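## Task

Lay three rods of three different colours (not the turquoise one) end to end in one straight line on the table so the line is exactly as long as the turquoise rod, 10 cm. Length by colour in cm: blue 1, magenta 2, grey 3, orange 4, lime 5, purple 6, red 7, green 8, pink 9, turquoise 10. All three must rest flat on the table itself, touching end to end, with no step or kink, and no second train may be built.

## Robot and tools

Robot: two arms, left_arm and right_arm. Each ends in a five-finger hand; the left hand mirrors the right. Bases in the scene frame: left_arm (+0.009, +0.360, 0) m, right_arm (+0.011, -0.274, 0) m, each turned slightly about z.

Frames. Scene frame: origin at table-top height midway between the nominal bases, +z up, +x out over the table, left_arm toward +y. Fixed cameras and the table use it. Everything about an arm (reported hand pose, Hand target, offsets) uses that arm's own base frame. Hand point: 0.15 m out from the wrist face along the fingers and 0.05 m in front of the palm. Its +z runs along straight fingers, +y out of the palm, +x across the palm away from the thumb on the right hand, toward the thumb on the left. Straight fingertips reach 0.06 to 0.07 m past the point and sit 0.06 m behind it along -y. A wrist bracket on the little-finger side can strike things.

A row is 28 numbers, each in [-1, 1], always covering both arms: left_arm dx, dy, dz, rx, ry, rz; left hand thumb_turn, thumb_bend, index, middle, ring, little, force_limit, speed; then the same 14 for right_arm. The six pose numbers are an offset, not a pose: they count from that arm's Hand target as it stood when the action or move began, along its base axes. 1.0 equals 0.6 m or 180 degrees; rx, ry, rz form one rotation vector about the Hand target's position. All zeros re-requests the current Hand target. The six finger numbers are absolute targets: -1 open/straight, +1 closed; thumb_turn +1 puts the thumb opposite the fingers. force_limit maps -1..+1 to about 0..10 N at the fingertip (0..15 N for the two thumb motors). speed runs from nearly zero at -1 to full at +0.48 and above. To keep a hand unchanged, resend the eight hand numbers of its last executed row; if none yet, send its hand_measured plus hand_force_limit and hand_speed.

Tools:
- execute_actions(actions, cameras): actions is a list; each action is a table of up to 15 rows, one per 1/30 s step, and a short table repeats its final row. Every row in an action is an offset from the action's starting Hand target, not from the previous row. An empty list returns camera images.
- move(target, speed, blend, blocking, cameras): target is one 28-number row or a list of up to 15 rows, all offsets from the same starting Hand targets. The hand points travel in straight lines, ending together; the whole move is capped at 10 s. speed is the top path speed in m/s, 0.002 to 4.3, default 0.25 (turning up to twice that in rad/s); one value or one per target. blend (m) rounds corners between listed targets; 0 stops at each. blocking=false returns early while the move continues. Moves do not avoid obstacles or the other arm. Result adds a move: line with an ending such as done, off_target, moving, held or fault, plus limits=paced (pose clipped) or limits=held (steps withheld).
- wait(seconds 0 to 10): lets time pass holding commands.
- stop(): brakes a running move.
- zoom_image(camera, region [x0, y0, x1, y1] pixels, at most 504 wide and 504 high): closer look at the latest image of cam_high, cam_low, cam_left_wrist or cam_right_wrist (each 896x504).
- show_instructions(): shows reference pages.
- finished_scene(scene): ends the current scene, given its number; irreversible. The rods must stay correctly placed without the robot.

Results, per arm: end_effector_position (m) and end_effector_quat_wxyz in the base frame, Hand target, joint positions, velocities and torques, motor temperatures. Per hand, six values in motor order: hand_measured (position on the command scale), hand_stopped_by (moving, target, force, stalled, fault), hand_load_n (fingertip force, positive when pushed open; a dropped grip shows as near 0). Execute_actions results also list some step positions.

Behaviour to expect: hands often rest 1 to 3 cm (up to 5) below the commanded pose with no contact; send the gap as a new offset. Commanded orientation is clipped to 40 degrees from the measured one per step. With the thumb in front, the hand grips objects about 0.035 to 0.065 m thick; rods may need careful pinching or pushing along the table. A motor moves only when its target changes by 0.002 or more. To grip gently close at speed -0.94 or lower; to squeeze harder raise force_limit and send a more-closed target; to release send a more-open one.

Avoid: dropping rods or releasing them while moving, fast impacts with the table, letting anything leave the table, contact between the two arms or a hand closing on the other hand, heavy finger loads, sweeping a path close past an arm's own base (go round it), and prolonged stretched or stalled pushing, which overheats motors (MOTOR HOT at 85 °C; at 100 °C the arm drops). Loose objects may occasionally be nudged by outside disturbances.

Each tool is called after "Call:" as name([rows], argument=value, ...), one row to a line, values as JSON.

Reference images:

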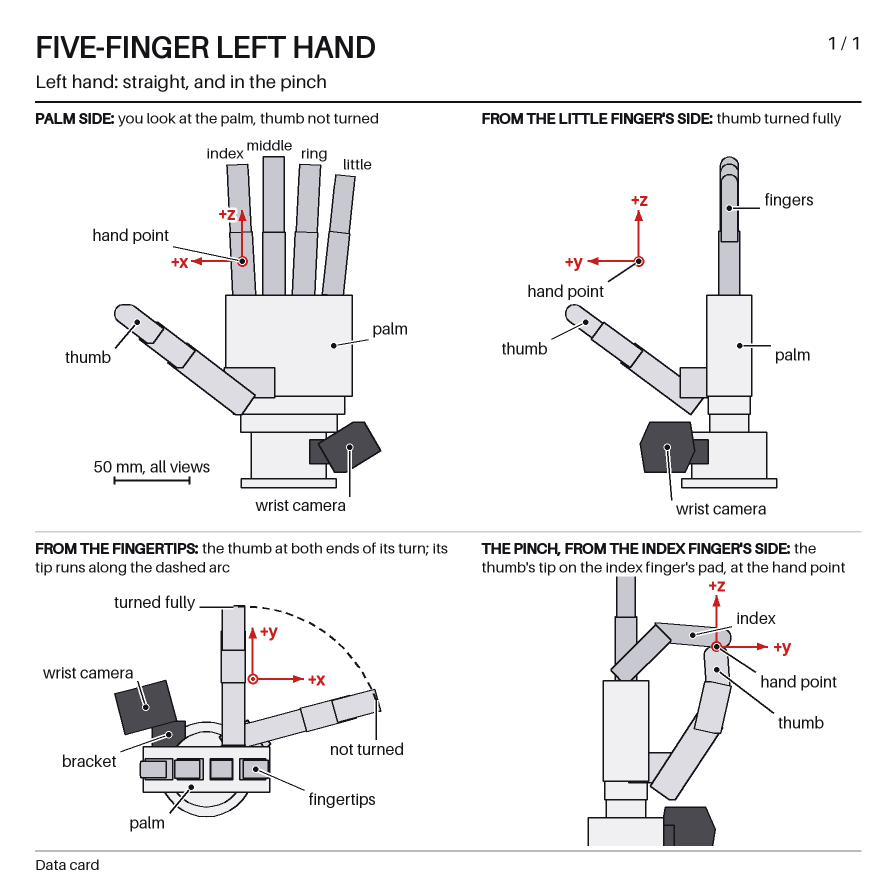

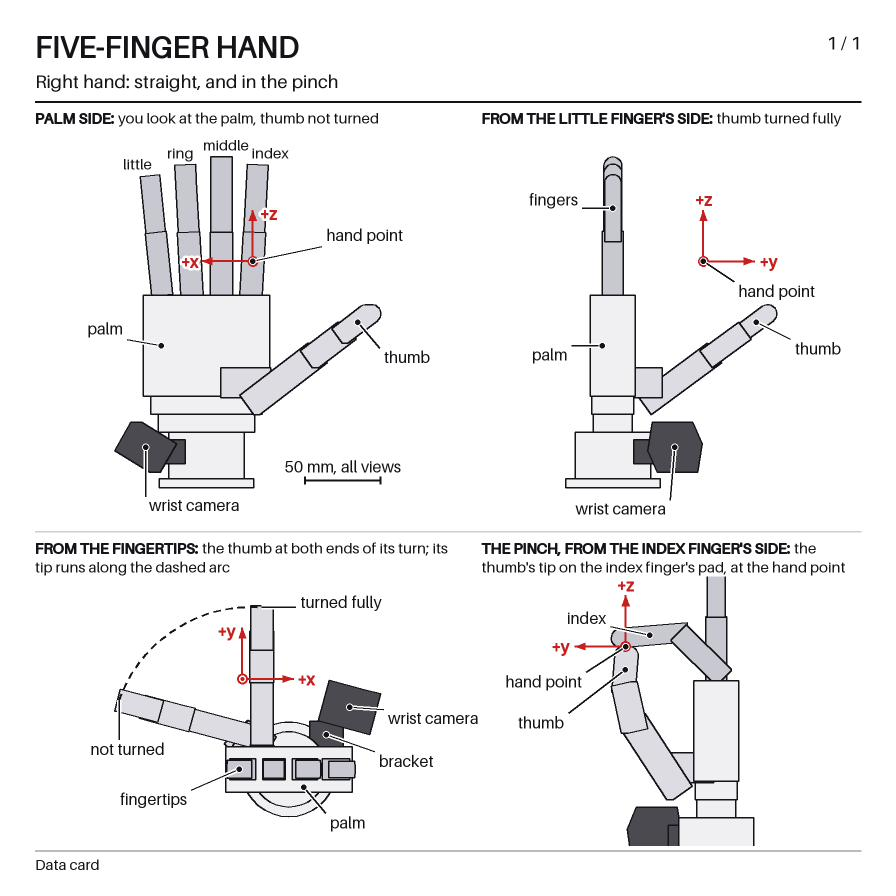

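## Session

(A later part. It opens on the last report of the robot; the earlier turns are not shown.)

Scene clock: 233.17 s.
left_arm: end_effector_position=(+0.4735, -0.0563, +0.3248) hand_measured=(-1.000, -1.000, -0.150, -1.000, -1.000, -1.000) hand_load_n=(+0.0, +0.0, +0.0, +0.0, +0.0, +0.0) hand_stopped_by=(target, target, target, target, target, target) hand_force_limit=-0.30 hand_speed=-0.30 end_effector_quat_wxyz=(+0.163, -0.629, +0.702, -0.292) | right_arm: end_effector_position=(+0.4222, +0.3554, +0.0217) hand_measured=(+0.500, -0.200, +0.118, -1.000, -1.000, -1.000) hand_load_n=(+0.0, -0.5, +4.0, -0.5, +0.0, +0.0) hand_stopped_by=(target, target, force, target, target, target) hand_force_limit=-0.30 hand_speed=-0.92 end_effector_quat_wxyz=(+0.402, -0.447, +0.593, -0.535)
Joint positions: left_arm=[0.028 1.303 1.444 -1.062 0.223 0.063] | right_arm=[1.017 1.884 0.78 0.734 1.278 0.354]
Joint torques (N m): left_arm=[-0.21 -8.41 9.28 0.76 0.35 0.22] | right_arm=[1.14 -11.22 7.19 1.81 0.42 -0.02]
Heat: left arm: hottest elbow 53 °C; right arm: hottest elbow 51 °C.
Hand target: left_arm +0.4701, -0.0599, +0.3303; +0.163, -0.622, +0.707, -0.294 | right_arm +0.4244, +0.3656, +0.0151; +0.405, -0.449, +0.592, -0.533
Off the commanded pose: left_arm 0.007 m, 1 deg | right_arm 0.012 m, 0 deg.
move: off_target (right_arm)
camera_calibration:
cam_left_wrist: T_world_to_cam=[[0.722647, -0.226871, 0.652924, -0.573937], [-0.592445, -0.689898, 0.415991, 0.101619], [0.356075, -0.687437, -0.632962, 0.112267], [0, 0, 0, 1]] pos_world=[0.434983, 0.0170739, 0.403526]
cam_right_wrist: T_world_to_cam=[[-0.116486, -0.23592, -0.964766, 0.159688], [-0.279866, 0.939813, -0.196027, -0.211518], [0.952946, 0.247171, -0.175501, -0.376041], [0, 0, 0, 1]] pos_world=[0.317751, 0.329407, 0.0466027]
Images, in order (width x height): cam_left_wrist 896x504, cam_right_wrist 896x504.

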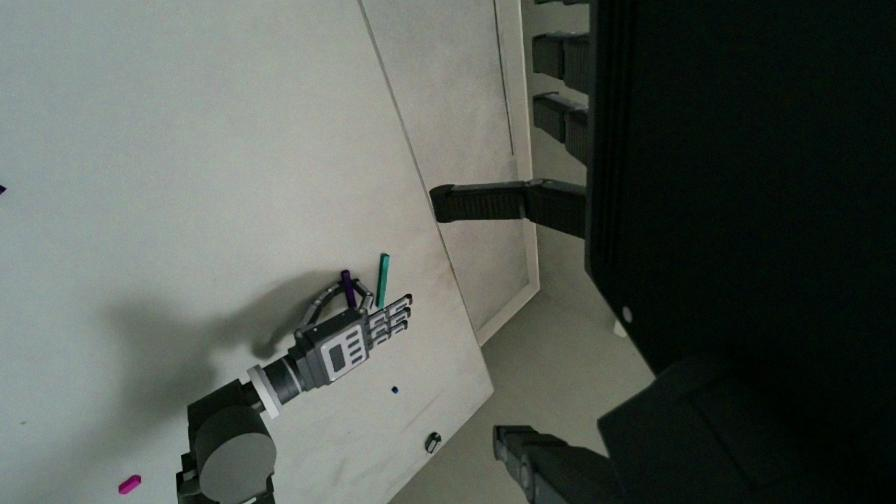

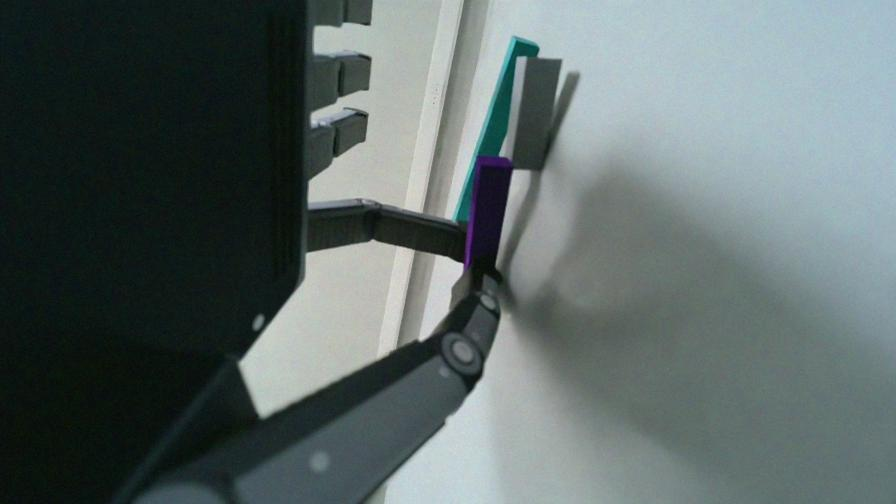

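Call:
move([
  [0,0,0,0,0,0,-1,-1,-0.15,-1,-1,-1,-0.3,-0.3,0.006,0.022,0.008,0,0,0.0,0.5,-0.2,0.45,-1,-1,-1,-0.3,-0.92],
  [0,0,0,0,0,0,-1,-1,-0.15,-1,-1,-1,-0.3,-0.3,0.006,0.022,0.03,0,0,0.0,0.5,-0.2,0.45,-1,-1,-1,-0.3,-0.92],
], speed=0.04, cameras=["cam_left_wrist", "cam_right_wrist"])

Call:
zoom_image(camera="cam_left_wrist", region=[320, 240, 440, 360])

Call:
zoom_image(camera="cam_right_wrist", region=[430, 30, 670, 290])

Scene clock: 244.10 s.
left_arm: end_effector_position=(+0.4735, -0.0563, +0.3248) hand_measured=(-1.000, -1.000, -0.150, -1.000, -1.000, -1.000) hand_load_n=(+0.0, +0.0, +0.0, +0.0, -0.5, +0.0) hand_stopped_by=(target, target, target, target, target, target) hand_force_limit=-0.30 hand_speed=-0.30 end_effector_quat_wxyz=(+0.163, -0.629, +0.702, -0.292) | right_arm: end_effector_position=(+0.4255, +0.3641, +0.0195) hand_measured=(+0.500, -0.200, +0.118, -1.000, -1.000, -1.000) hand_load_n=(+0.5, +0.5, +3.5, +0.0, +0.0, +0.0) hand_stopped_by=(target, target, force, target, target, target) hand_force_limit=-0.30 hand_speed=-0.92 end_effector_quat_wxyz=(+0.392, -0.455, +0.590, -0.540)
Joint positions: left_arm=[0.028 1.303 1.444 -1.062 0.223 0.063] | right_arm=[1.021 1.898 0.817 0.681 1.284 0.355]
Joint torques (N m): left_arm=[0.15 -8.59 9.35 0.76 0.37 0.23] | right_arm=[1.44 -15.44 7.54 0.92 0.48 0.02]
Heat: left arm: hottest elbow 53 °C; right arm: hottest elbow 50 °C.
Hand target: left_arm +0.4701, -0.0599, +0.3303; +0.163, -0.622, +0.707, -0.294 | right_arm +0.4280, +0.3788, +0.0329; +0.405, -0.449, +0.592, -0.533
Off the commanded pose: left_arm 0.007 m, 1 deg | right_arm 0.020 m, 2 deg.
move: off_target (right_arm)
camera_calibration:
cam_left_wrist: T_world_to_cam=[[0.722647, -0.226871, 0.652924, -0.573937], [-0.592445, -0.689898, 0.415991, 0.101619], [0.356075, -0.687437, -0.632962, 0.112267], [0, 0, 0, 1]] pos_world=[0.434983, 0.0170739, 0.403526]
cam_right_wrist: T_world_to_cam=[[-0.129263, -0.259535, -0.957044, 0.173815], [-0.280988, 0.935169, -0.215651, -0.216665], [0.950966, 0.241042, -0.193809, -0.37833], [0, 0, 0, 1]] pos_world=[0.321366, 0.338923, 0.0463013]
Images, in order (width x height): cam_left_wrist 896x504, cam_right_wrist 896x504.

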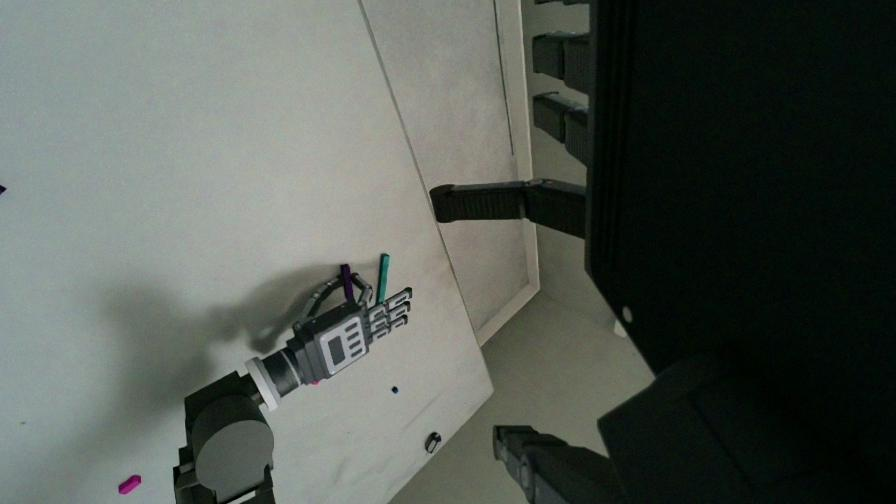

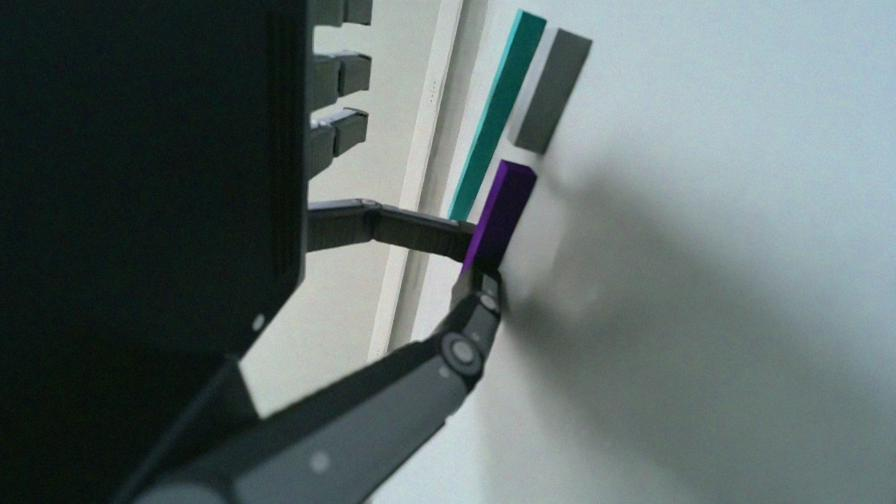

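Scaled by 4.200 from the camera's 896x504 image, which has a finer 1280x720 frame.

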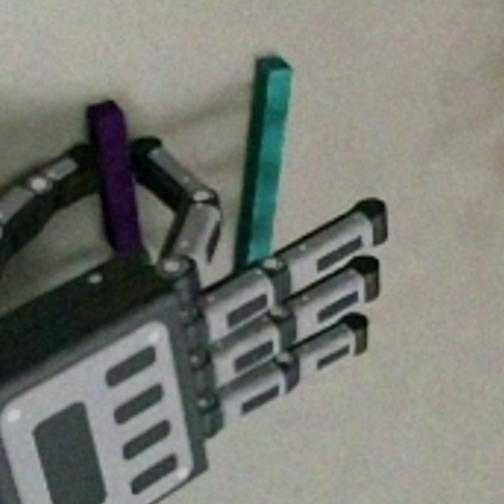

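Scaled by 1.938 from the camera's 896x504 image, which has a finer 1280x720 frame.

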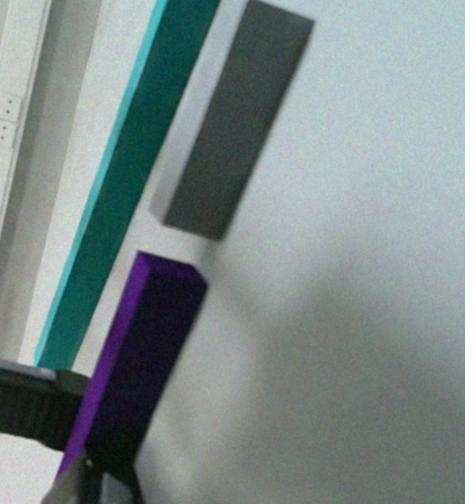

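Call:
move([
  [0,0,0,0,0,0,-1,-1,-0.15,-1,-1,-1,-0.3,-0.3,0,-0.01,-0.02,0,0,0.0,0.5,-0.2,0.45,-1,-1,-1,-0.3,-0.92],
  [0,0,0,0,0,0,-1,-1,-0.15,-1,-1,-1,-0.3,-0.3,0,-0.01,-0.02,0,0,0.0,0.5,-0.2,-0.15,-1,-1,-1,-0.3,-0.7],
  [0,0,0,0,0,0,-1,-1,-0.15,-1,-1,-1,-0.3,-0.3,0,-0.01,0.17,0,0,0.0,0.5,-0.2,-0.15,-1,-1,-1,-0.3,-0.7],
], speed=[0.04, 0.04, 0.1], cameras=["cam_left_wrist", "cam_right_wrist"])

Call:
zoom_image(camera="cam_left_wrist", region=[320, 240, 440, 360])

Call:
zoom_image(camera="cam_right_wrist", region=[540, 120, 860, 400])

Scene clock: 251.27 s.
left_arm: end_effector_position=(+0.4735, -0.0563, +0.3248) hand_measured=(-1.000, -1.000, -0.150, -1.000, -1.000, -1.000) hand_load_n=(+0.0, +0.0, +0.0, +0.0, +0.0, +0.0) hand_stopped_by=(target, target, target, target, target, target) hand_force_limit=-0.30 hand_speed=-0.30 end_effector_quat_wxyz=(+0.163, -0.629, +0.702, -0.292) | right_arm: end_effector_position=(+0.4215, +0.3582, +0.1142) hand_measured=(+0.500, -0.200, -0.150, -1.000, -1.000, -1.000) hand_load_n=(+0.0, +0.0, -0.5, +0.0, +0.0, +0.0) hand_stopped_by=(target, target, target, target, target, target) hand_force_limit=-0.30 hand_speed=-0.70 end_effector_quat_wxyz=(+0.389, -0.460, +0.587, -0.540)
Joint positions: left_arm=[0.028 1.303 1.444 -1.062 0.223 0.063] | right_arm=[1.021 1.645 0.835 0.402 1.281 0.352]
Joint torques (N m): left_arm=[0.32 -8.64 9.33 0.77 0.34 0.22] | right_arm=[0.85 -13.63 10.86 1.1 0.38 -0.03]
Heat: left arm: hottest elbow 53 °C; right arm: hottest elbow 50 °C.
Hand target: left_arm +0.4701, -0.0599, +0.3303; +0.163, -0.622, +0.707, -0.294 | right_arm +0.4280, +0.3728, +0.1350; +0.405, -0.449, +0.592, -0.533
Off the commanded pose: left_arm 0.007 m, 1 deg | right_arm 0.026 m, 2 deg.
move: off_target (right_arm)
camera_calibration:
cam_left_wrist: T_world_to_cam=[[0.722647, -0.226871, 0.652924, -0.573937], [-0.592445, -0.689898, 0.415991, 0.101619], [0.356075, -0.687437, -0.632962, 0.112267], [0, 0, 0, 1]] pos_world=[0.434983, 0.0170739, 0.403526]
cam_right_wrist: T_world_to_cam=[[-0.134477, -0.268972, -0.953714, 0.267521], [-0.285628, 0.932128, -0.222609, -0.187973], [0.948859, 0.242471, -0.202176, -0.353352], [0, 0, 0, 1]] pos_world=[0.317566, 0.332848, 0.141855]
Images, in order (width x height): cam_left_wrist 896x504, cam_right_wrist 896x504.

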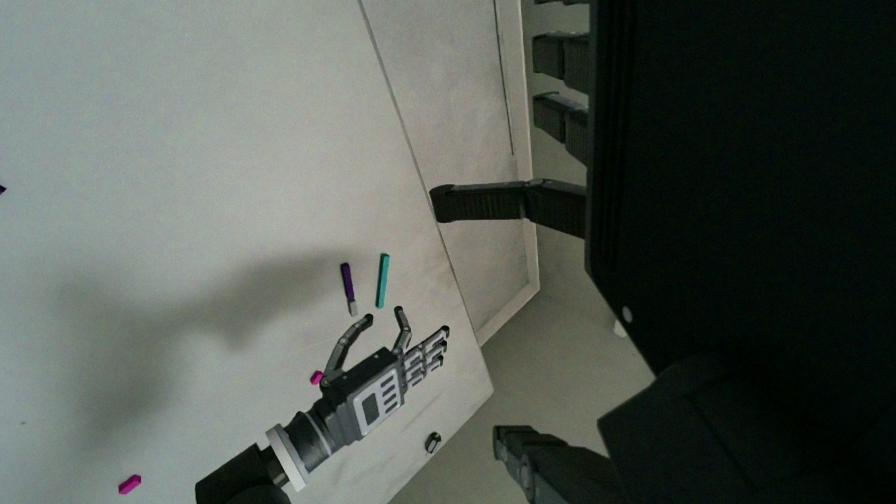

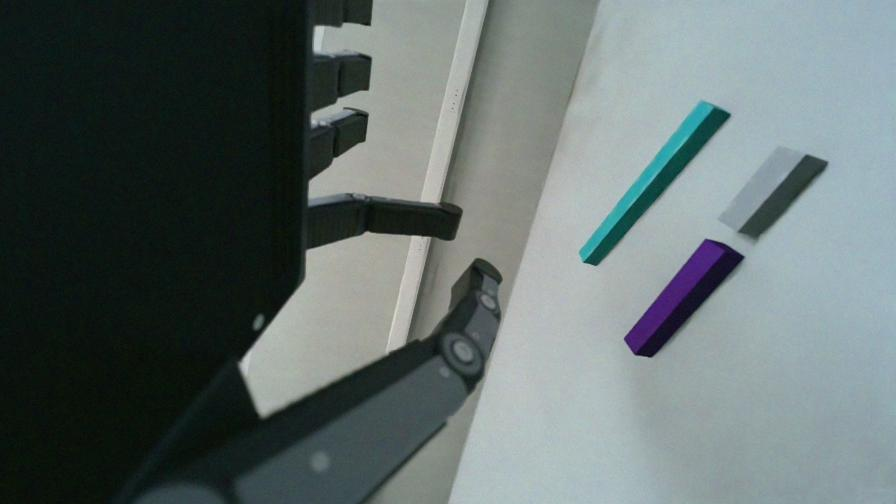

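Scaled by 4.200 from the camera's 896x504 image, which has a finer 1280x720 frame.

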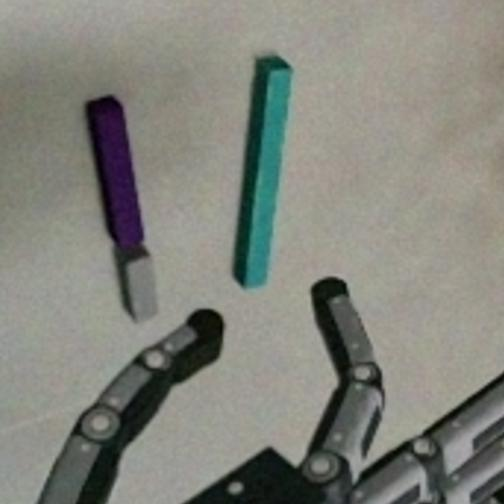

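Scaled by 1.575 from the camera's 896x504 image, which has a finer 1280x720 frame.

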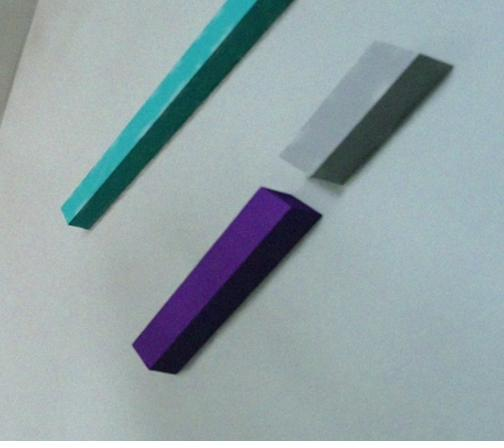

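Call:
move(target=[0,0,0,0,0,0,-1,-1,-0.15,-1,-1,-1,-0.3,-0.3,-0.065,-0.553,0.0,0,0,0.0,0.5,-0.2,-0.15,-1,-1,-1,-0.3,-0.7], speed=0.3, cameras=["cam_left_wrist", "cam_right_wrist"])

Call:
zoom_image(camera="cam_left_wrist", region=[320, 240, 440, 360])

Call:
zoom_image(camera="cam_right_wrist", region=[600, 150, 800, 350])

Scene clock: 263.60 s.
left_arm: end_effector_position=(+0.4735, -0.0563, +0.3248) hand_measured=(-1.000, -1.000, -0.150, -1.000, -1.000, -1.000) hand_load_n=(+0.0, +0.0, +0.0, +0.0, +0.0, +0.0) hand_stopped_by=(target, target, target, target, target, target) hand_force_limit=-0.30 hand_speed=-0.30 end_effector_quat_wxyz=(+0.163, -0.629, +0.702, -0.292) | right_arm: end_effector_position=(+0.3886, +0.0412, +0.1356) hand_measured=(+0.500, -0.200, -0.150, -1.000, -1.000, -1.000) hand_load_n=(+0.0, +0.0, +0.0, +0.0, +0.0, -0.5) hand_stopped_by=(target, target, target, target, target, target) hand_force_limit=-0.30 hand_speed=-0.70 end_effector_quat_wxyz=(+0.409, -0.444, +0.594, -0.532)
Joint positions: left_arm=[0.028 1.303 1.444 -1.062 0.223 0.063] | right_arm=[0.301 0.92 0.207 0.595 0.571 0.078]
Joint torques (N m): left_arm=[-0.09 -8.64 9.35 0.77 0.38 0.2] | right_arm=[0.62 -1.9 8.85 1.52 0.07 -0.15]
Heat: left arm: hottest elbow 53 °C; right arm: hottest elbow 50 °C.
Hand target: left_arm +0.4701, -0.0599, +0.3303; +0.163, -0.622, +0.707, -0.294 | right_arm +0.3890, +0.0410, +0.1350; +0.405, -0.449, +0.592, -0.533
Off the commanded pose: left_arm 0.007 m, 1 deg | right_arm 0.001 m, 1 deg.
move: done
camera_calibration:
cam_left_wrist: T_world_to_cam=[[0.722647, -0.226871, 0.652924, -0.573937], [-0.592445, -0.689898, 0.415991, 0.101619], [0.356075, -0.687437, -0.632962, 0.112267], [0, 0, 0, 1]] pos_world=[0.434983, 0.0170739, 0.403526]
cam_right_wrist: T_world_to_cam=[[-0.10648, -0.223853, -0.968789, 0.187672], [-0.28227, 0.941048, -0.186419, 0.0962803], [0.953407, 0.25361, -0.16339, -0.248451], [0, 0, 0, 1]] pos_world=[0.284035, 0.014416, 0.159168]
Images, in order (width x height): cam_left_wrist 896x504, cam_right_wrist 896x504.

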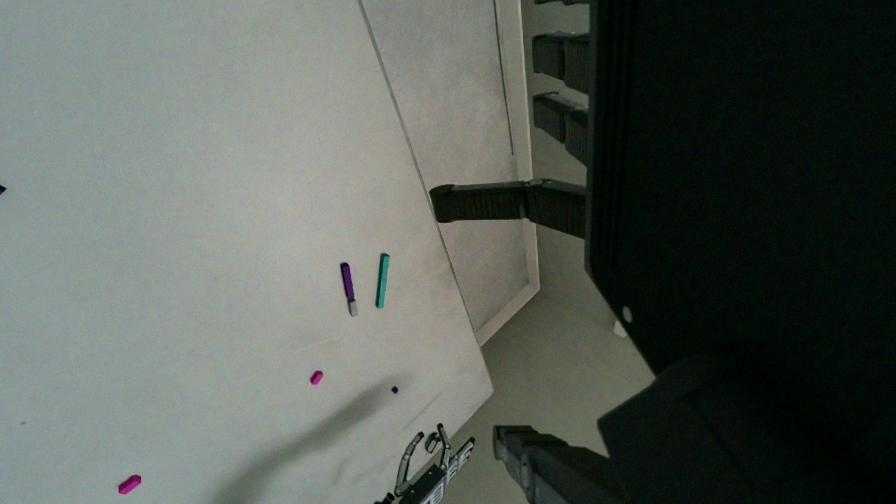

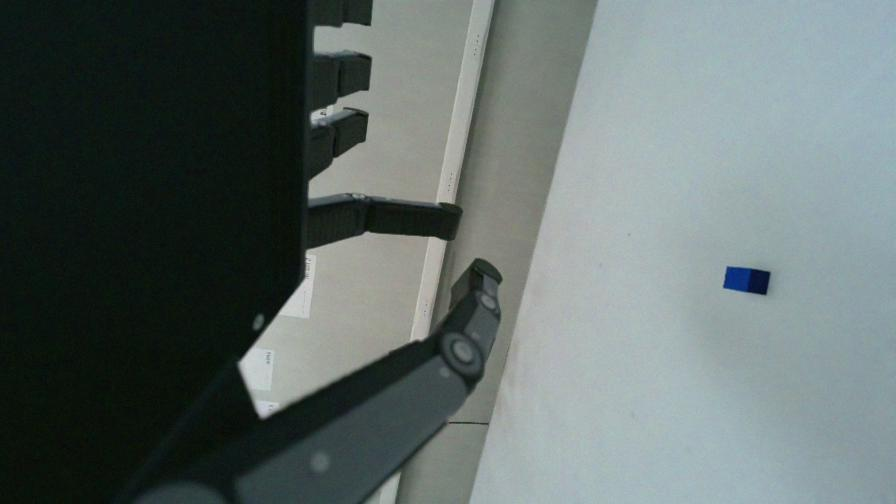

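Scaled by 4.200 from the camera's 896x504 image, which has a finer 1280x720 frame.

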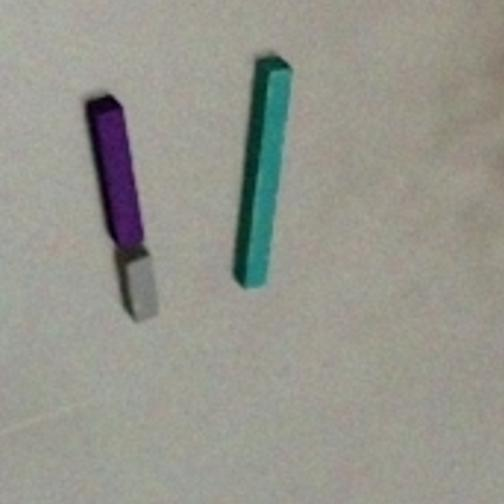

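Scaled by 2.520 from the camera's 896x504 image, which has a finer 1280x720 frame.

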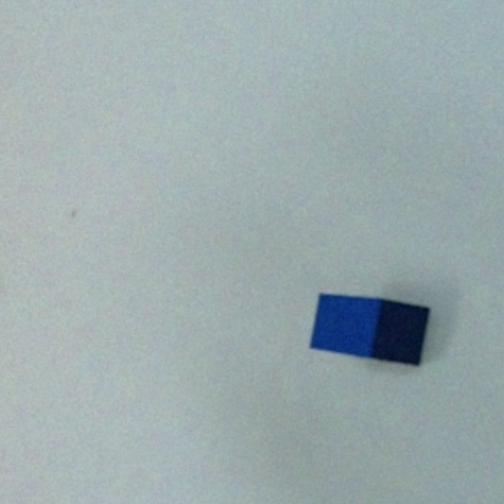

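Call:
move(target=[0,0,0,0,0,0,-1,-1,-0.15,-1,-1,-1,-0.3,-0.3,0.0,-0.024,-0.155,0,0,0.17,0.5,-0.2,-0.15,-1,-1,-1,-0.3,-0.7], speed=0.15, cameras=["cam_right_wrist"])

Call:
zoom_image(camera="cam_right_wrist", region=[430, 180, 610, 340])

Scene clock: 272.10 s.
left_arm: end_effector_position=(+0.4735, -0.0563, +0.3248) hand_measured=(-1.000, -1.000, -0.150, -1.000, -1.000, -1.000) hand_load_n=(+0.0, +0.0, +0.0, +0.0, +0.0, +0.0) hand_stopped_by=(target, target, target, target, target, target) hand_force_limit=-0.30 hand_speed=-0.30 end_effector_quat_wxyz=(+0.163, -0.629, +0.702, -0.292) | right_arm: end_effector_position=(+0.3779, +0.0324, +0.0347) hand_measured=(+0.500, -0.200, -0.150, -1.000, -1.000, -1.000) hand_load_n=(+0.0, +0.0, +0.0, -0.5, +0.0, +0.0) hand_stopped_by=(target, target, target, target, target, target) hand_force_limit=-0.30 hand_speed=-0.70 end_effector_quat_wxyz=(-0.529, +0.593, -0.464, +0.392)
Joint positions: left_arm=[0.028 1.303 1.444 -1.062 0.223 0.063] | right_arm=[-0.223 1.567 0.134 1.281 -0.488 -0.046]
Joint torques (N m): left_arm=[0.03 -8.64 9.32 0.72 0.34 0.26] | right_arm=[-0.09 -5.3 4.6 2.67 -0.06 -0.12]
Heat: left arm: hottest elbow 53 °C; right arm: hottest elbow 50 °C.
Hand target: left_arm +0.4701, -0.0599, +0.3303; +0.163, -0.622, +0.707, -0.294 | right_arm +0.3890, +0.0266, +0.0421; -0.531, +0.589, -0.452, +0.407
Off the commanded pose: left_arm 0.007 m, 1 deg | right_arm 0.014 m, 2 deg.
move: off_target (right_arm)
camera_calibration:
cam_right_wrist: T_world_to_cam=[[-0.0122757, -0.244389, -0.969599, 0.0519251], [-0.733395, 0.661328, -0.157404, 0.261343], [0.679691, 0.709168, -0.187352, -0.162986], [0, 0, 0, 1]] pos_world=[0.303085, -0.0445596, 0.0609472]
Images, in order (width x height): cam_right_wrist 896x504.

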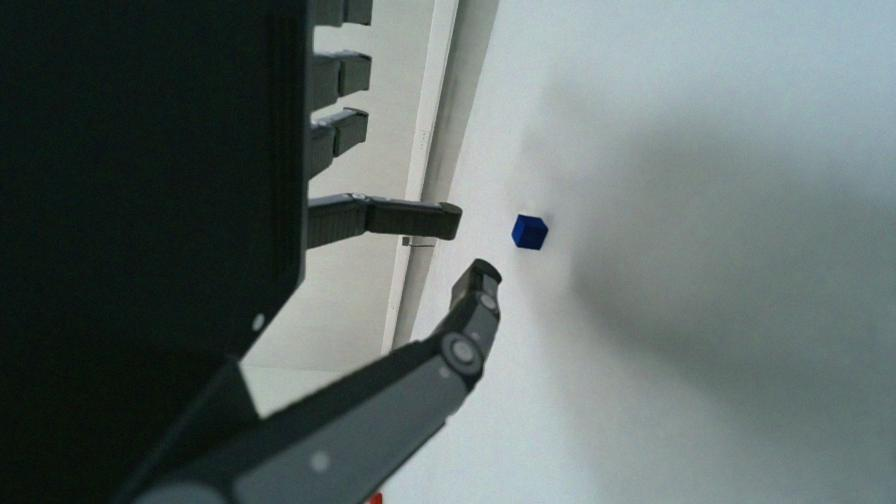

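Scaled by 2.800 from the camera's 896x504 image, which has a finer 1280x720 frame.

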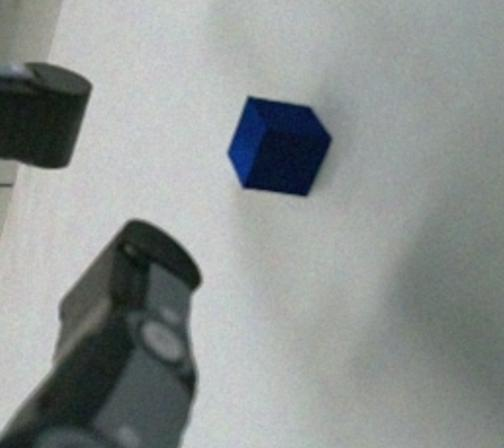

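Call:
move([
  [0,0,0,0,0,0,-1,-1,-0.15,-1,-1,-1,-0.3,-0.3,0.0155,0.0023,-0.003,0,0,0,0.5,-0.2,-0.15,-1,-1,-1,-0.3,-0.7],
  [0,0,0,0,0,0,-1,-1,-0.15,-1,-1,-1,-0.3,-0.3,0.0155,0.0023,-0.045,0,0,0,0.5,-0.2,-0.15,-1,-1,-1,-0.3,-0.7],
], speed=[0.06, 0.05], cameras=["cam_right_wrist"])

Call:
zoom_image(camera="cam_right_wrist", region=[430, 180, 570, 320])

Scene clock: 280.63 s.
left_arm: end_effector_position=(+0.4735, -0.0563, +0.3248) hand_measured=(-1.000, -1.000, -0.150, -1.000, -1.000, -1.000) hand_load_n=(+0.0, +0.0, +0.0, +0.0, +0.0, +0.0) hand_stopped_by=(target, target, target, target, target, target) hand_force_limit=-0.30 hand_speed=-0.30 end_effector_quat_wxyz=(+0.163, -0.629, +0.702, -0.292) | right_arm: end_effector_position=(+0.3922, +0.0279, +0.0140) hand_measured=(+0.500, -0.200, -0.150, -1.000, -1.000, -1.000) hand_load_n=(+0.5, +0.0, -0.5, +0.0, +0.0, +0.0) hand_stopped_by=(target, target, target, target, target, target) hand_force_limit=-0.30 hand_speed=-0.70 end_effector_quat_wxyz=(-0.530, +0.589, -0.460, +0.400)
Joint positions: left_arm=[0.028 1.303 1.444 -1.062 0.223 0.063] | right_arm=[-0.223 1.771 0.173 1.465 -0.48 -0.046]
Joint torques (N m): left_arm=[0.15 -8.47 9.26 0.72 0.37 0.22] | right_arm=[1.03 -6.24 2.32 2.61 0.26 -0.09]
Heat: left arm: hottest elbow 53 °C; right arm: hottest elbow 49 °C.
Hand target: left_arm +0.4701, -0.0599, +0.3303; +0.163, -0.622, +0.707, -0.294 | right_arm +0.3984, +0.0279, +0.0151; -0.531, +0.590, -0.452, +0.407
Off the commanded pose: left_arm 0.007 m, 1 deg | right_arm 0.006 m, 1 deg.
move: done
camera_calibration:
cam_right_wrist: T_world_to_cam=[[0.00387479, -0.249792, -0.968292, 0.024637], [-0.725556, 0.66564, -0.17462, 0.268609], [0.688153, 0.703226, -0.178659, -0.176705], [0, 0, 0, 1]] pos_world=[0.316395, -0.0483792, 0.0391903]
Images, in order (width x height): cam_right_wrist 896x504.

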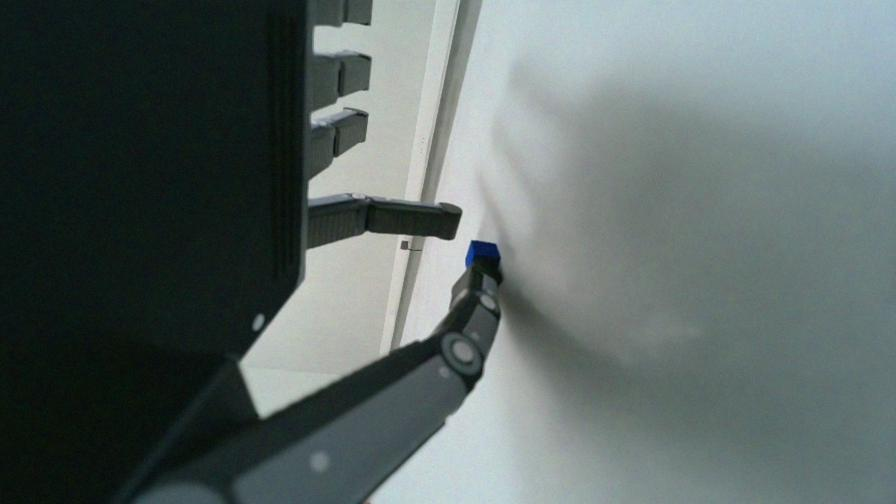

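Scaled by 3.600 from the camera's 896x504 image, which has a finer 1280x720 frame.

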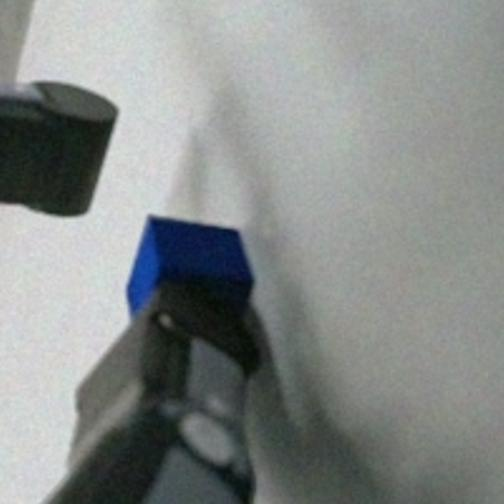

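Call:
move([
  [0,0,0,0,0,0,-1,-1,-0.15,-1,-1,-1,-0.3,-0.3,-0.003,0.0183,-0.003,0,0,0,0.5,-0.2,-0.15,-1,-1,-1,-0.3,-0.7],
], speed=[0.04], cameras=["cam_right_wrist"])

Call:
zoom_image(camera="cam_right_wrist", region=[430, 180, 570, 320])

Scene clock: 284.63 s.
left_arm: end_effector_position=(+0.4735, -0.0563, +0.3248) hand_measured=(-1.000, -1.000, -0.150, -1.000, -1.000, -1.000) hand_load_n=(+0.0, +0.0, +0.0, +0.0, +0.0, +0.0) hand_stopped_by=(target, target, target, target, target, target) hand_force_limit=-0.30 hand_speed=-0.30 end_effector_quat_wxyz=(+0.163, -0.629, +0.702, -0.292) | right_arm: end_effector_position=(+0.3950, +0.0357, +0.0142) hand_measured=(+0.500, -0.200, -0.150, -1.000, -1.000, -1.000) hand_load_n=(+0.0, -0.5, +0.0, +0.5, +0.0, +0.0) hand_stopped_by=(target, target, target, target, target, target) hand_force_limit=-0.30 hand_speed=-0.70 end_effector_quat_wxyz=(-0.529, +0.588, -0.457, +0.407)
Joint positions: left_arm=[0.028 1.303 1.444 -1.062 0.223 0.063] | right_arm=[-0.183 1.787 0.173 1.494 -0.435 -0.046]
Joint torques (N m): left_arm=[-0.26 -8.76 9.26 0.76 0.37 0.22] | right_arm=[1.55 -6.24 1.39 2.61 0.27 -0.03]
Heat: left arm: hottest elbow 53 °C; right arm: hottest elbow 48 °C.
Hand target: left_arm +0.4701, -0.0599, +0.3303; +0.163, -0.622, +0.707, -0.294 | right_arm +0.3966, +0.0389, +0.0133; -0.531, +0.590, -0.452, +0.407
Off the commanded pose: left_arm 0.007 m, 1 deg | right_arm 0.004 m, 1 deg.
move: done
camera_calibration:
cam_right_wrist: T_world_to_cam=[[0.0136864, -0.257729, -0.96612, 0.0231787], [-0.721019, 0.666891, -0.188119, 0.263821], [0.69278, 0.699166, -0.1767, -0.185767], [0, 0, 0, 1]] pos_world=[0.318598, -0.0400843, 0.039198]
Images, in order (width x height): cam_right_wrist 896x504.

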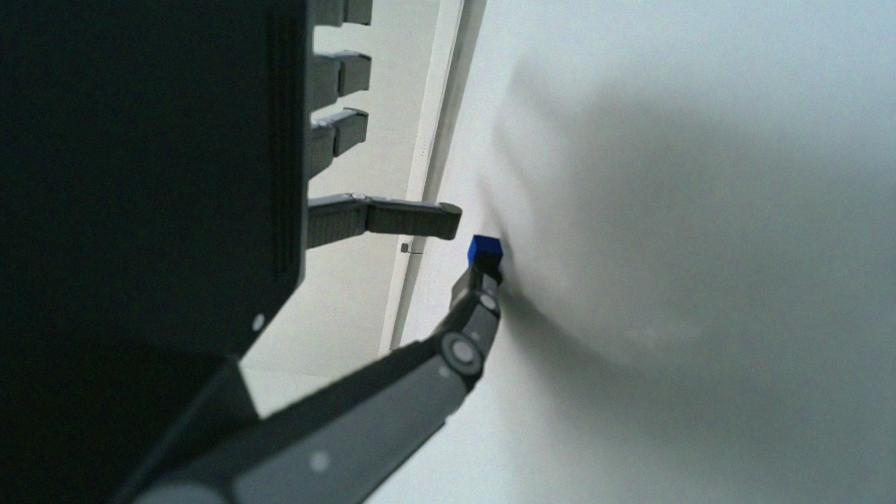

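Scaled by 3.600 from the camera's 896x504 image, which has a finer 1280x720 frame.

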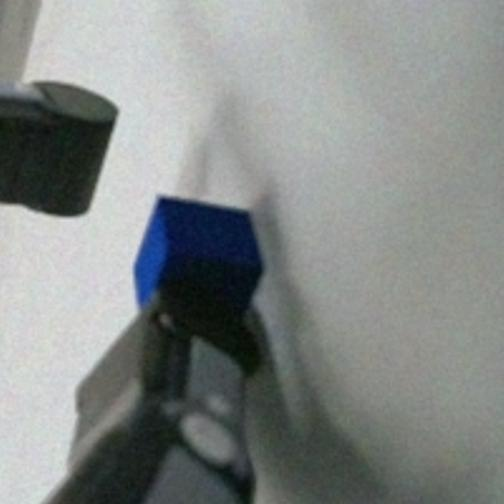

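Call:
move([
  [0,0,0,0,0,0,-1,-1,-0.15,-1,-1,-1,-0.3,-0.3,0,0,-0.003,0,0,0,0.5,-0.2,0.45,-1,-1,-1,-0.3,-0.92],
  [0,0,0,0,0,0,-1,-1,-0.15,-1,-1,-1,-0.3,-0.3,0,0,0.18,0,0,0,0.5,-0.2,0.45,-1,-1,-1,-0.3,-0.92],
  [0,0,0,0,0,0,-1,-1,-0.15,-1,-1,-1,-0.3,-0.3,0.074,0.6285,0.22,0,0,-0.17,0.5,-0.2,0.45,-1,-1,-1,-0.3,-0.92],
], speed=[0.05, 0.12, 0.3], blend=[0, 0.02, 0], cameras=["cam_left_wrist", "cam_right_wrist"])

Call:
zoom_image(camera="cam_right_wrist", region=[660, 60, 890, 320])

Call:
zoom_image(camera="cam_right_wrist", region=[440, 200, 540, 290])

Scene clock: 295.33 s.
left_arm: end_effector_position=(+0.4735, -0.0563, +0.3248) hand_measured=(-1.000, -1.000, -0.150, -1.000, -1.000, -1.000) hand_load_n=(+0.0, +0.0, +0.0, +0.0, +0.0, +0.0) hand_stopped_by=(target, target, target, target, target, target) hand_force_limit=-0.30 hand_speed=-0.30 end_effector_quat_wxyz=(+0.163, -0.629, +0.702, -0.292) | right_arm: end_effector_position=(+0.4315, +0.4037, +0.1263) hand_measured=(+0.500, -0.200, +0.124, -1.000, -1.000, -1.000) hand_load_n=(-0.5, +2.5, +3.5, +0.0, +0.0, +0.0) hand_stopped_by=(target, target, force, target, target, target) hand_force_limit=-0.30 hand_speed=-0.92 end_effector_quat_wxyz=(+0.391, -0.466, +0.583, -0.539)
Joint positions: left_arm=[0.028 1.303 1.444 -1.062 0.223 0.063] | right_arm=[1.05 1.707 0.972 0.306 1.295 0.368]
Joint torques (N m): left_arm=[-0.03 -8.47 9.35 0.81 0.37 0.23] | right_arm=[0.38 -14.33 11.78 1.07 0.69 0.09]
Heat: left arm: hottest elbow 53 °C; right arm: hottest elbow 48 °C.
Hand target: left_arm +0.4701, -0.0599, +0.3303; +0.163, -0.622, +0.707, -0.294 | right_arm +0.4409, +0.4160, +0.1451; +0.405, -0.450, +0.592, -0.533
Off the commanded pose: left_arm 0.007 m, 1 deg | right_arm 0.025 m, 3 deg.
move: off_target (right_arm)
camera_calibration:
cam_left_wrist: T_world_to_cam=[[0.722647, -0.226871, 0.652924, -0.573937], [-0.592445, -0.689898, 0.415991, 0.101619], [0.356075, -0.687437, -0.632962, 0.112267], [0, 0, 0, 1]] pos_world=[0.434983, 0.0170739, 0.403526]
cam_right_wrist: T_world_to_cam=[[-0.132293, -0.276879, -0.951755, 0.294678], [-0.29969, 0.926428, -0.227854, -0.21581], [0.94482, 0.255088, -0.205538, -0.374396], [0, 0, 0, 1]] pos_world=[0.328045, 0.377026, 0.154336]
Images, in order (width x height): cam_left_wrist 896x504, cam_right_wrist 896x504.

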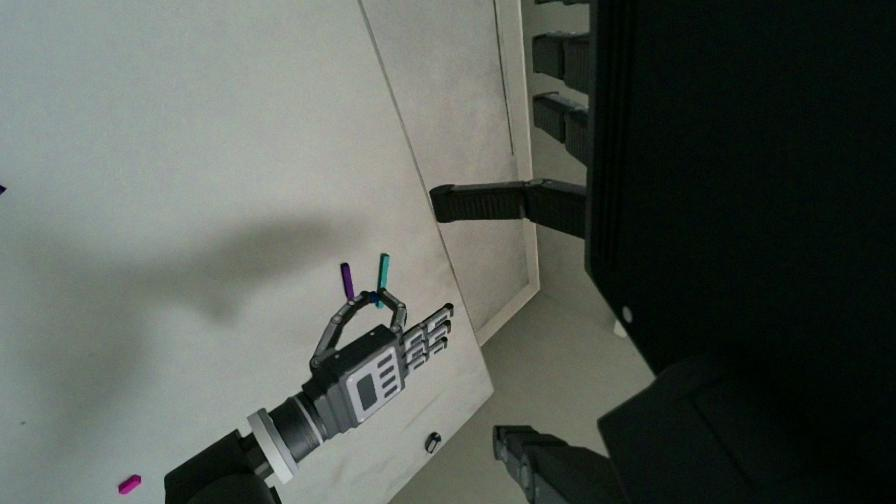

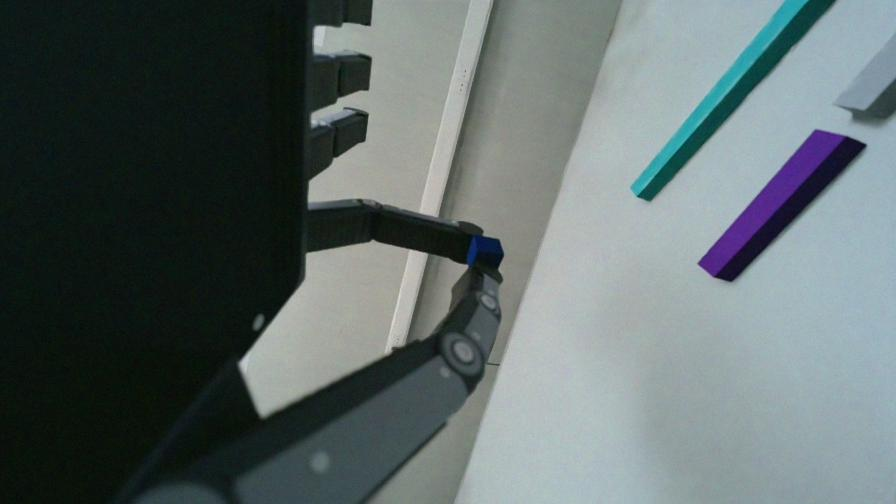

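Scaled by 1.938 from the camera's 896x504 image, which has a finer 1280x720 frame.

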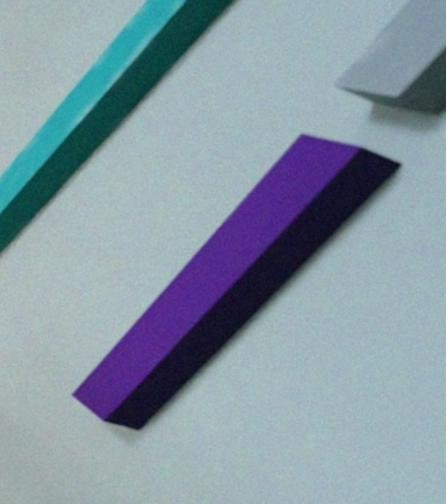

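Scaled by 5.040 from the camera's 896x504 image, which has a finer 1280x720 frame.

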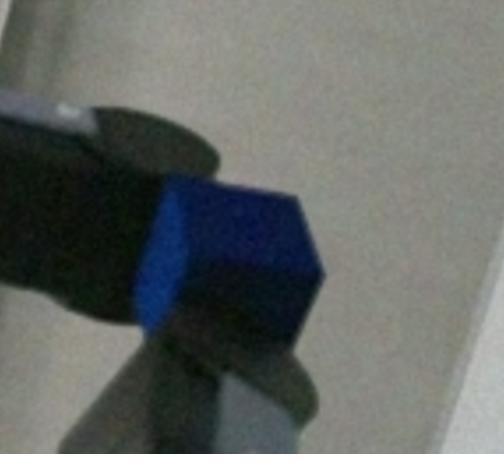

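Call:
move(target=[0,0,0,0,0,0,-1,-1,-0.15,-1,-1,-1,-0.3,-0.3,0.004,0.003,-0.17,0,0,0,0.5,-0.2,0.45,-1,-1,-1,-0.3,-0.92], speed=0.1, cameras=["cam_left_wrist", "cam_right_wrist"])

Call:
zoom_image(camera="cam_right_wrist", region=[450, 100, 650, 300])

Call:
zoom_image(camera="cam_left_wrist", region=[320, 230, 440, 350])

Scene clock: 305.17 s.
left_arm: end_effector_position=(+0.4735, -0.0563, +0.3248) hand_measured=(-1.000, -1.000, -0.150, -1.000, -1.000, -1.000) hand_load_n=(-0.5, +0.0, +0.5, +0.0, +0.0, +0.0) hand_stopped_by=(target, target, target, target, target, target) hand_force_limit=-0.30 hand_speed=-0.30 end_effector_quat_wxyz=(+0.163, -0.629, +0.702, -0.292) | right_arm: end_effector_position=(+0.4398, +0.4185, +0.0437) hand_measured=(+0.500, -0.200, +0.124, -1.000, -1.000, -1.000) hand_load_n=(-1.0, +2.5, +3.5, +0.0, +0.0, +0.0) hand_stopped_by=(target, target, force, target, target, target) hand_force_limit=-0.30 hand_speed=-0.92 end_effector_quat_wxyz=(+0.401, -0.456, +0.588, -0.534)
Joint positions: left_arm=[0.028 1.303 1.444 -1.062 0.223 0.063] | right_arm=[1.05 1.916 0.972 0.536 1.295 0.379]
Joint torques (N m): left_arm=[0.21 -8.59 9.26 0.76 0.36 0.23] | right_arm=[0.15 -15.03 6.46 2.13 0.58 0.02]
Heat: left arm: hottest elbow 53 °C; right arm: hottest elbow 50 °C.
Hand target: left_arm +0.4701, -0.0599, +0.3303; +0.163, -0.622, +0.707, -0.294 | right_arm +0.4434, +0.4179, +0.0433; +0.405, -0.449, +0.592, -0.533
Off the commanded pose: left_arm 0.007 m, 1 deg | right_arm 0.004 m, 1 deg.
move: done
camera_calibration:
cam_left_wrist: T_world_to_cam=[[0.722647, -0.226871, 0.652924, -0.573937], [-0.592445, -0.689898, 0.415991, 0.101619], [0.356075, -0.687437, -0.632962, 0.112267], [0, 0, 0, 1]] pos_world=[0.434983, 0.0170739, 0.403526]
cam_right_wrist: T_world_to_cam=[[-0.119939, -0.249548, -0.960906, 0.20485], [-0.295736, 0.932932, -0.20537, -0.251278], [0.94771, 0.259543, -0.185696, -0.407063], [0, 0, 0, 1]] pos_world=[0.336035, 0.391195, 0.0696468]
Images, in order (width x height): cam_left_wrist 896x504, cam_right_wrist 896x504.

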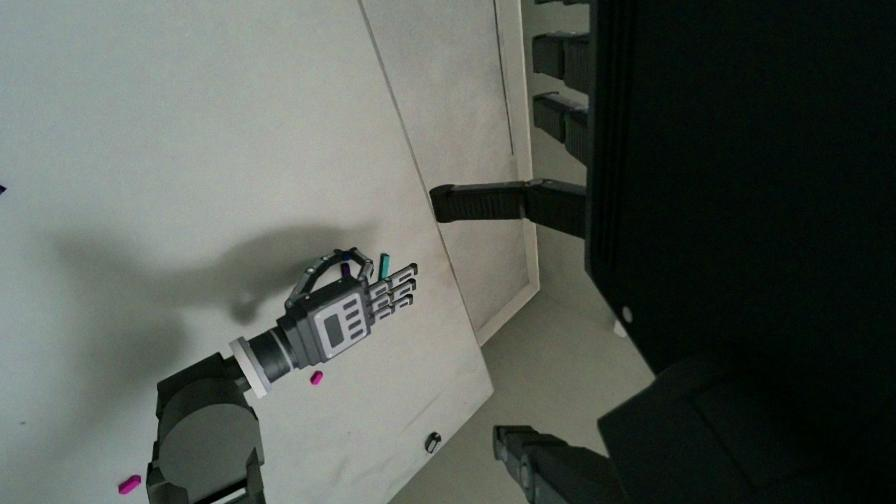

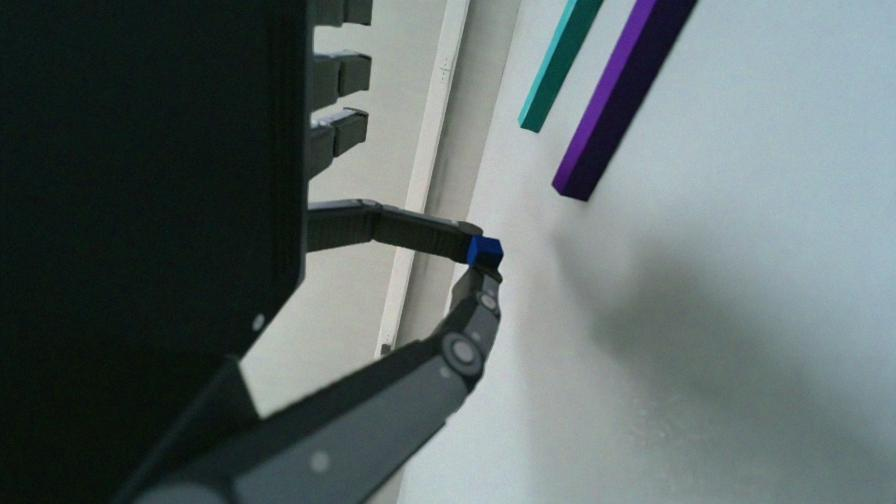

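Scaled by 2.520 from the camera's 896x504 image, which has a finer 1280x720 frame.

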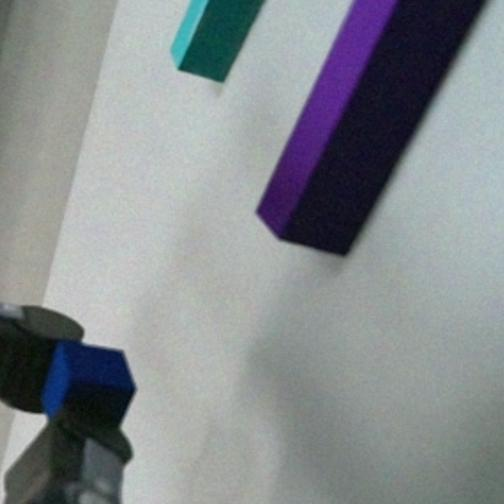

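Scaled by 4.200 from the camera's 896x504 image, which has a finer 1280x720 frame.

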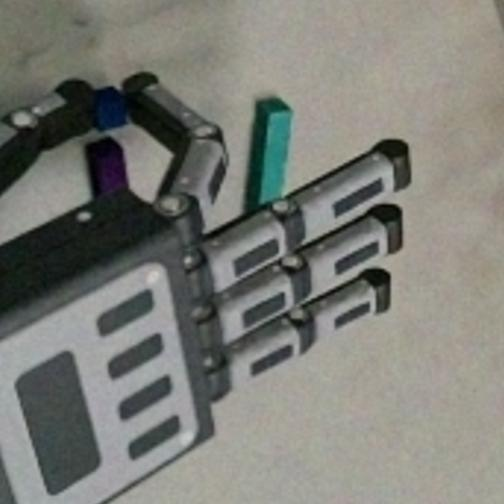

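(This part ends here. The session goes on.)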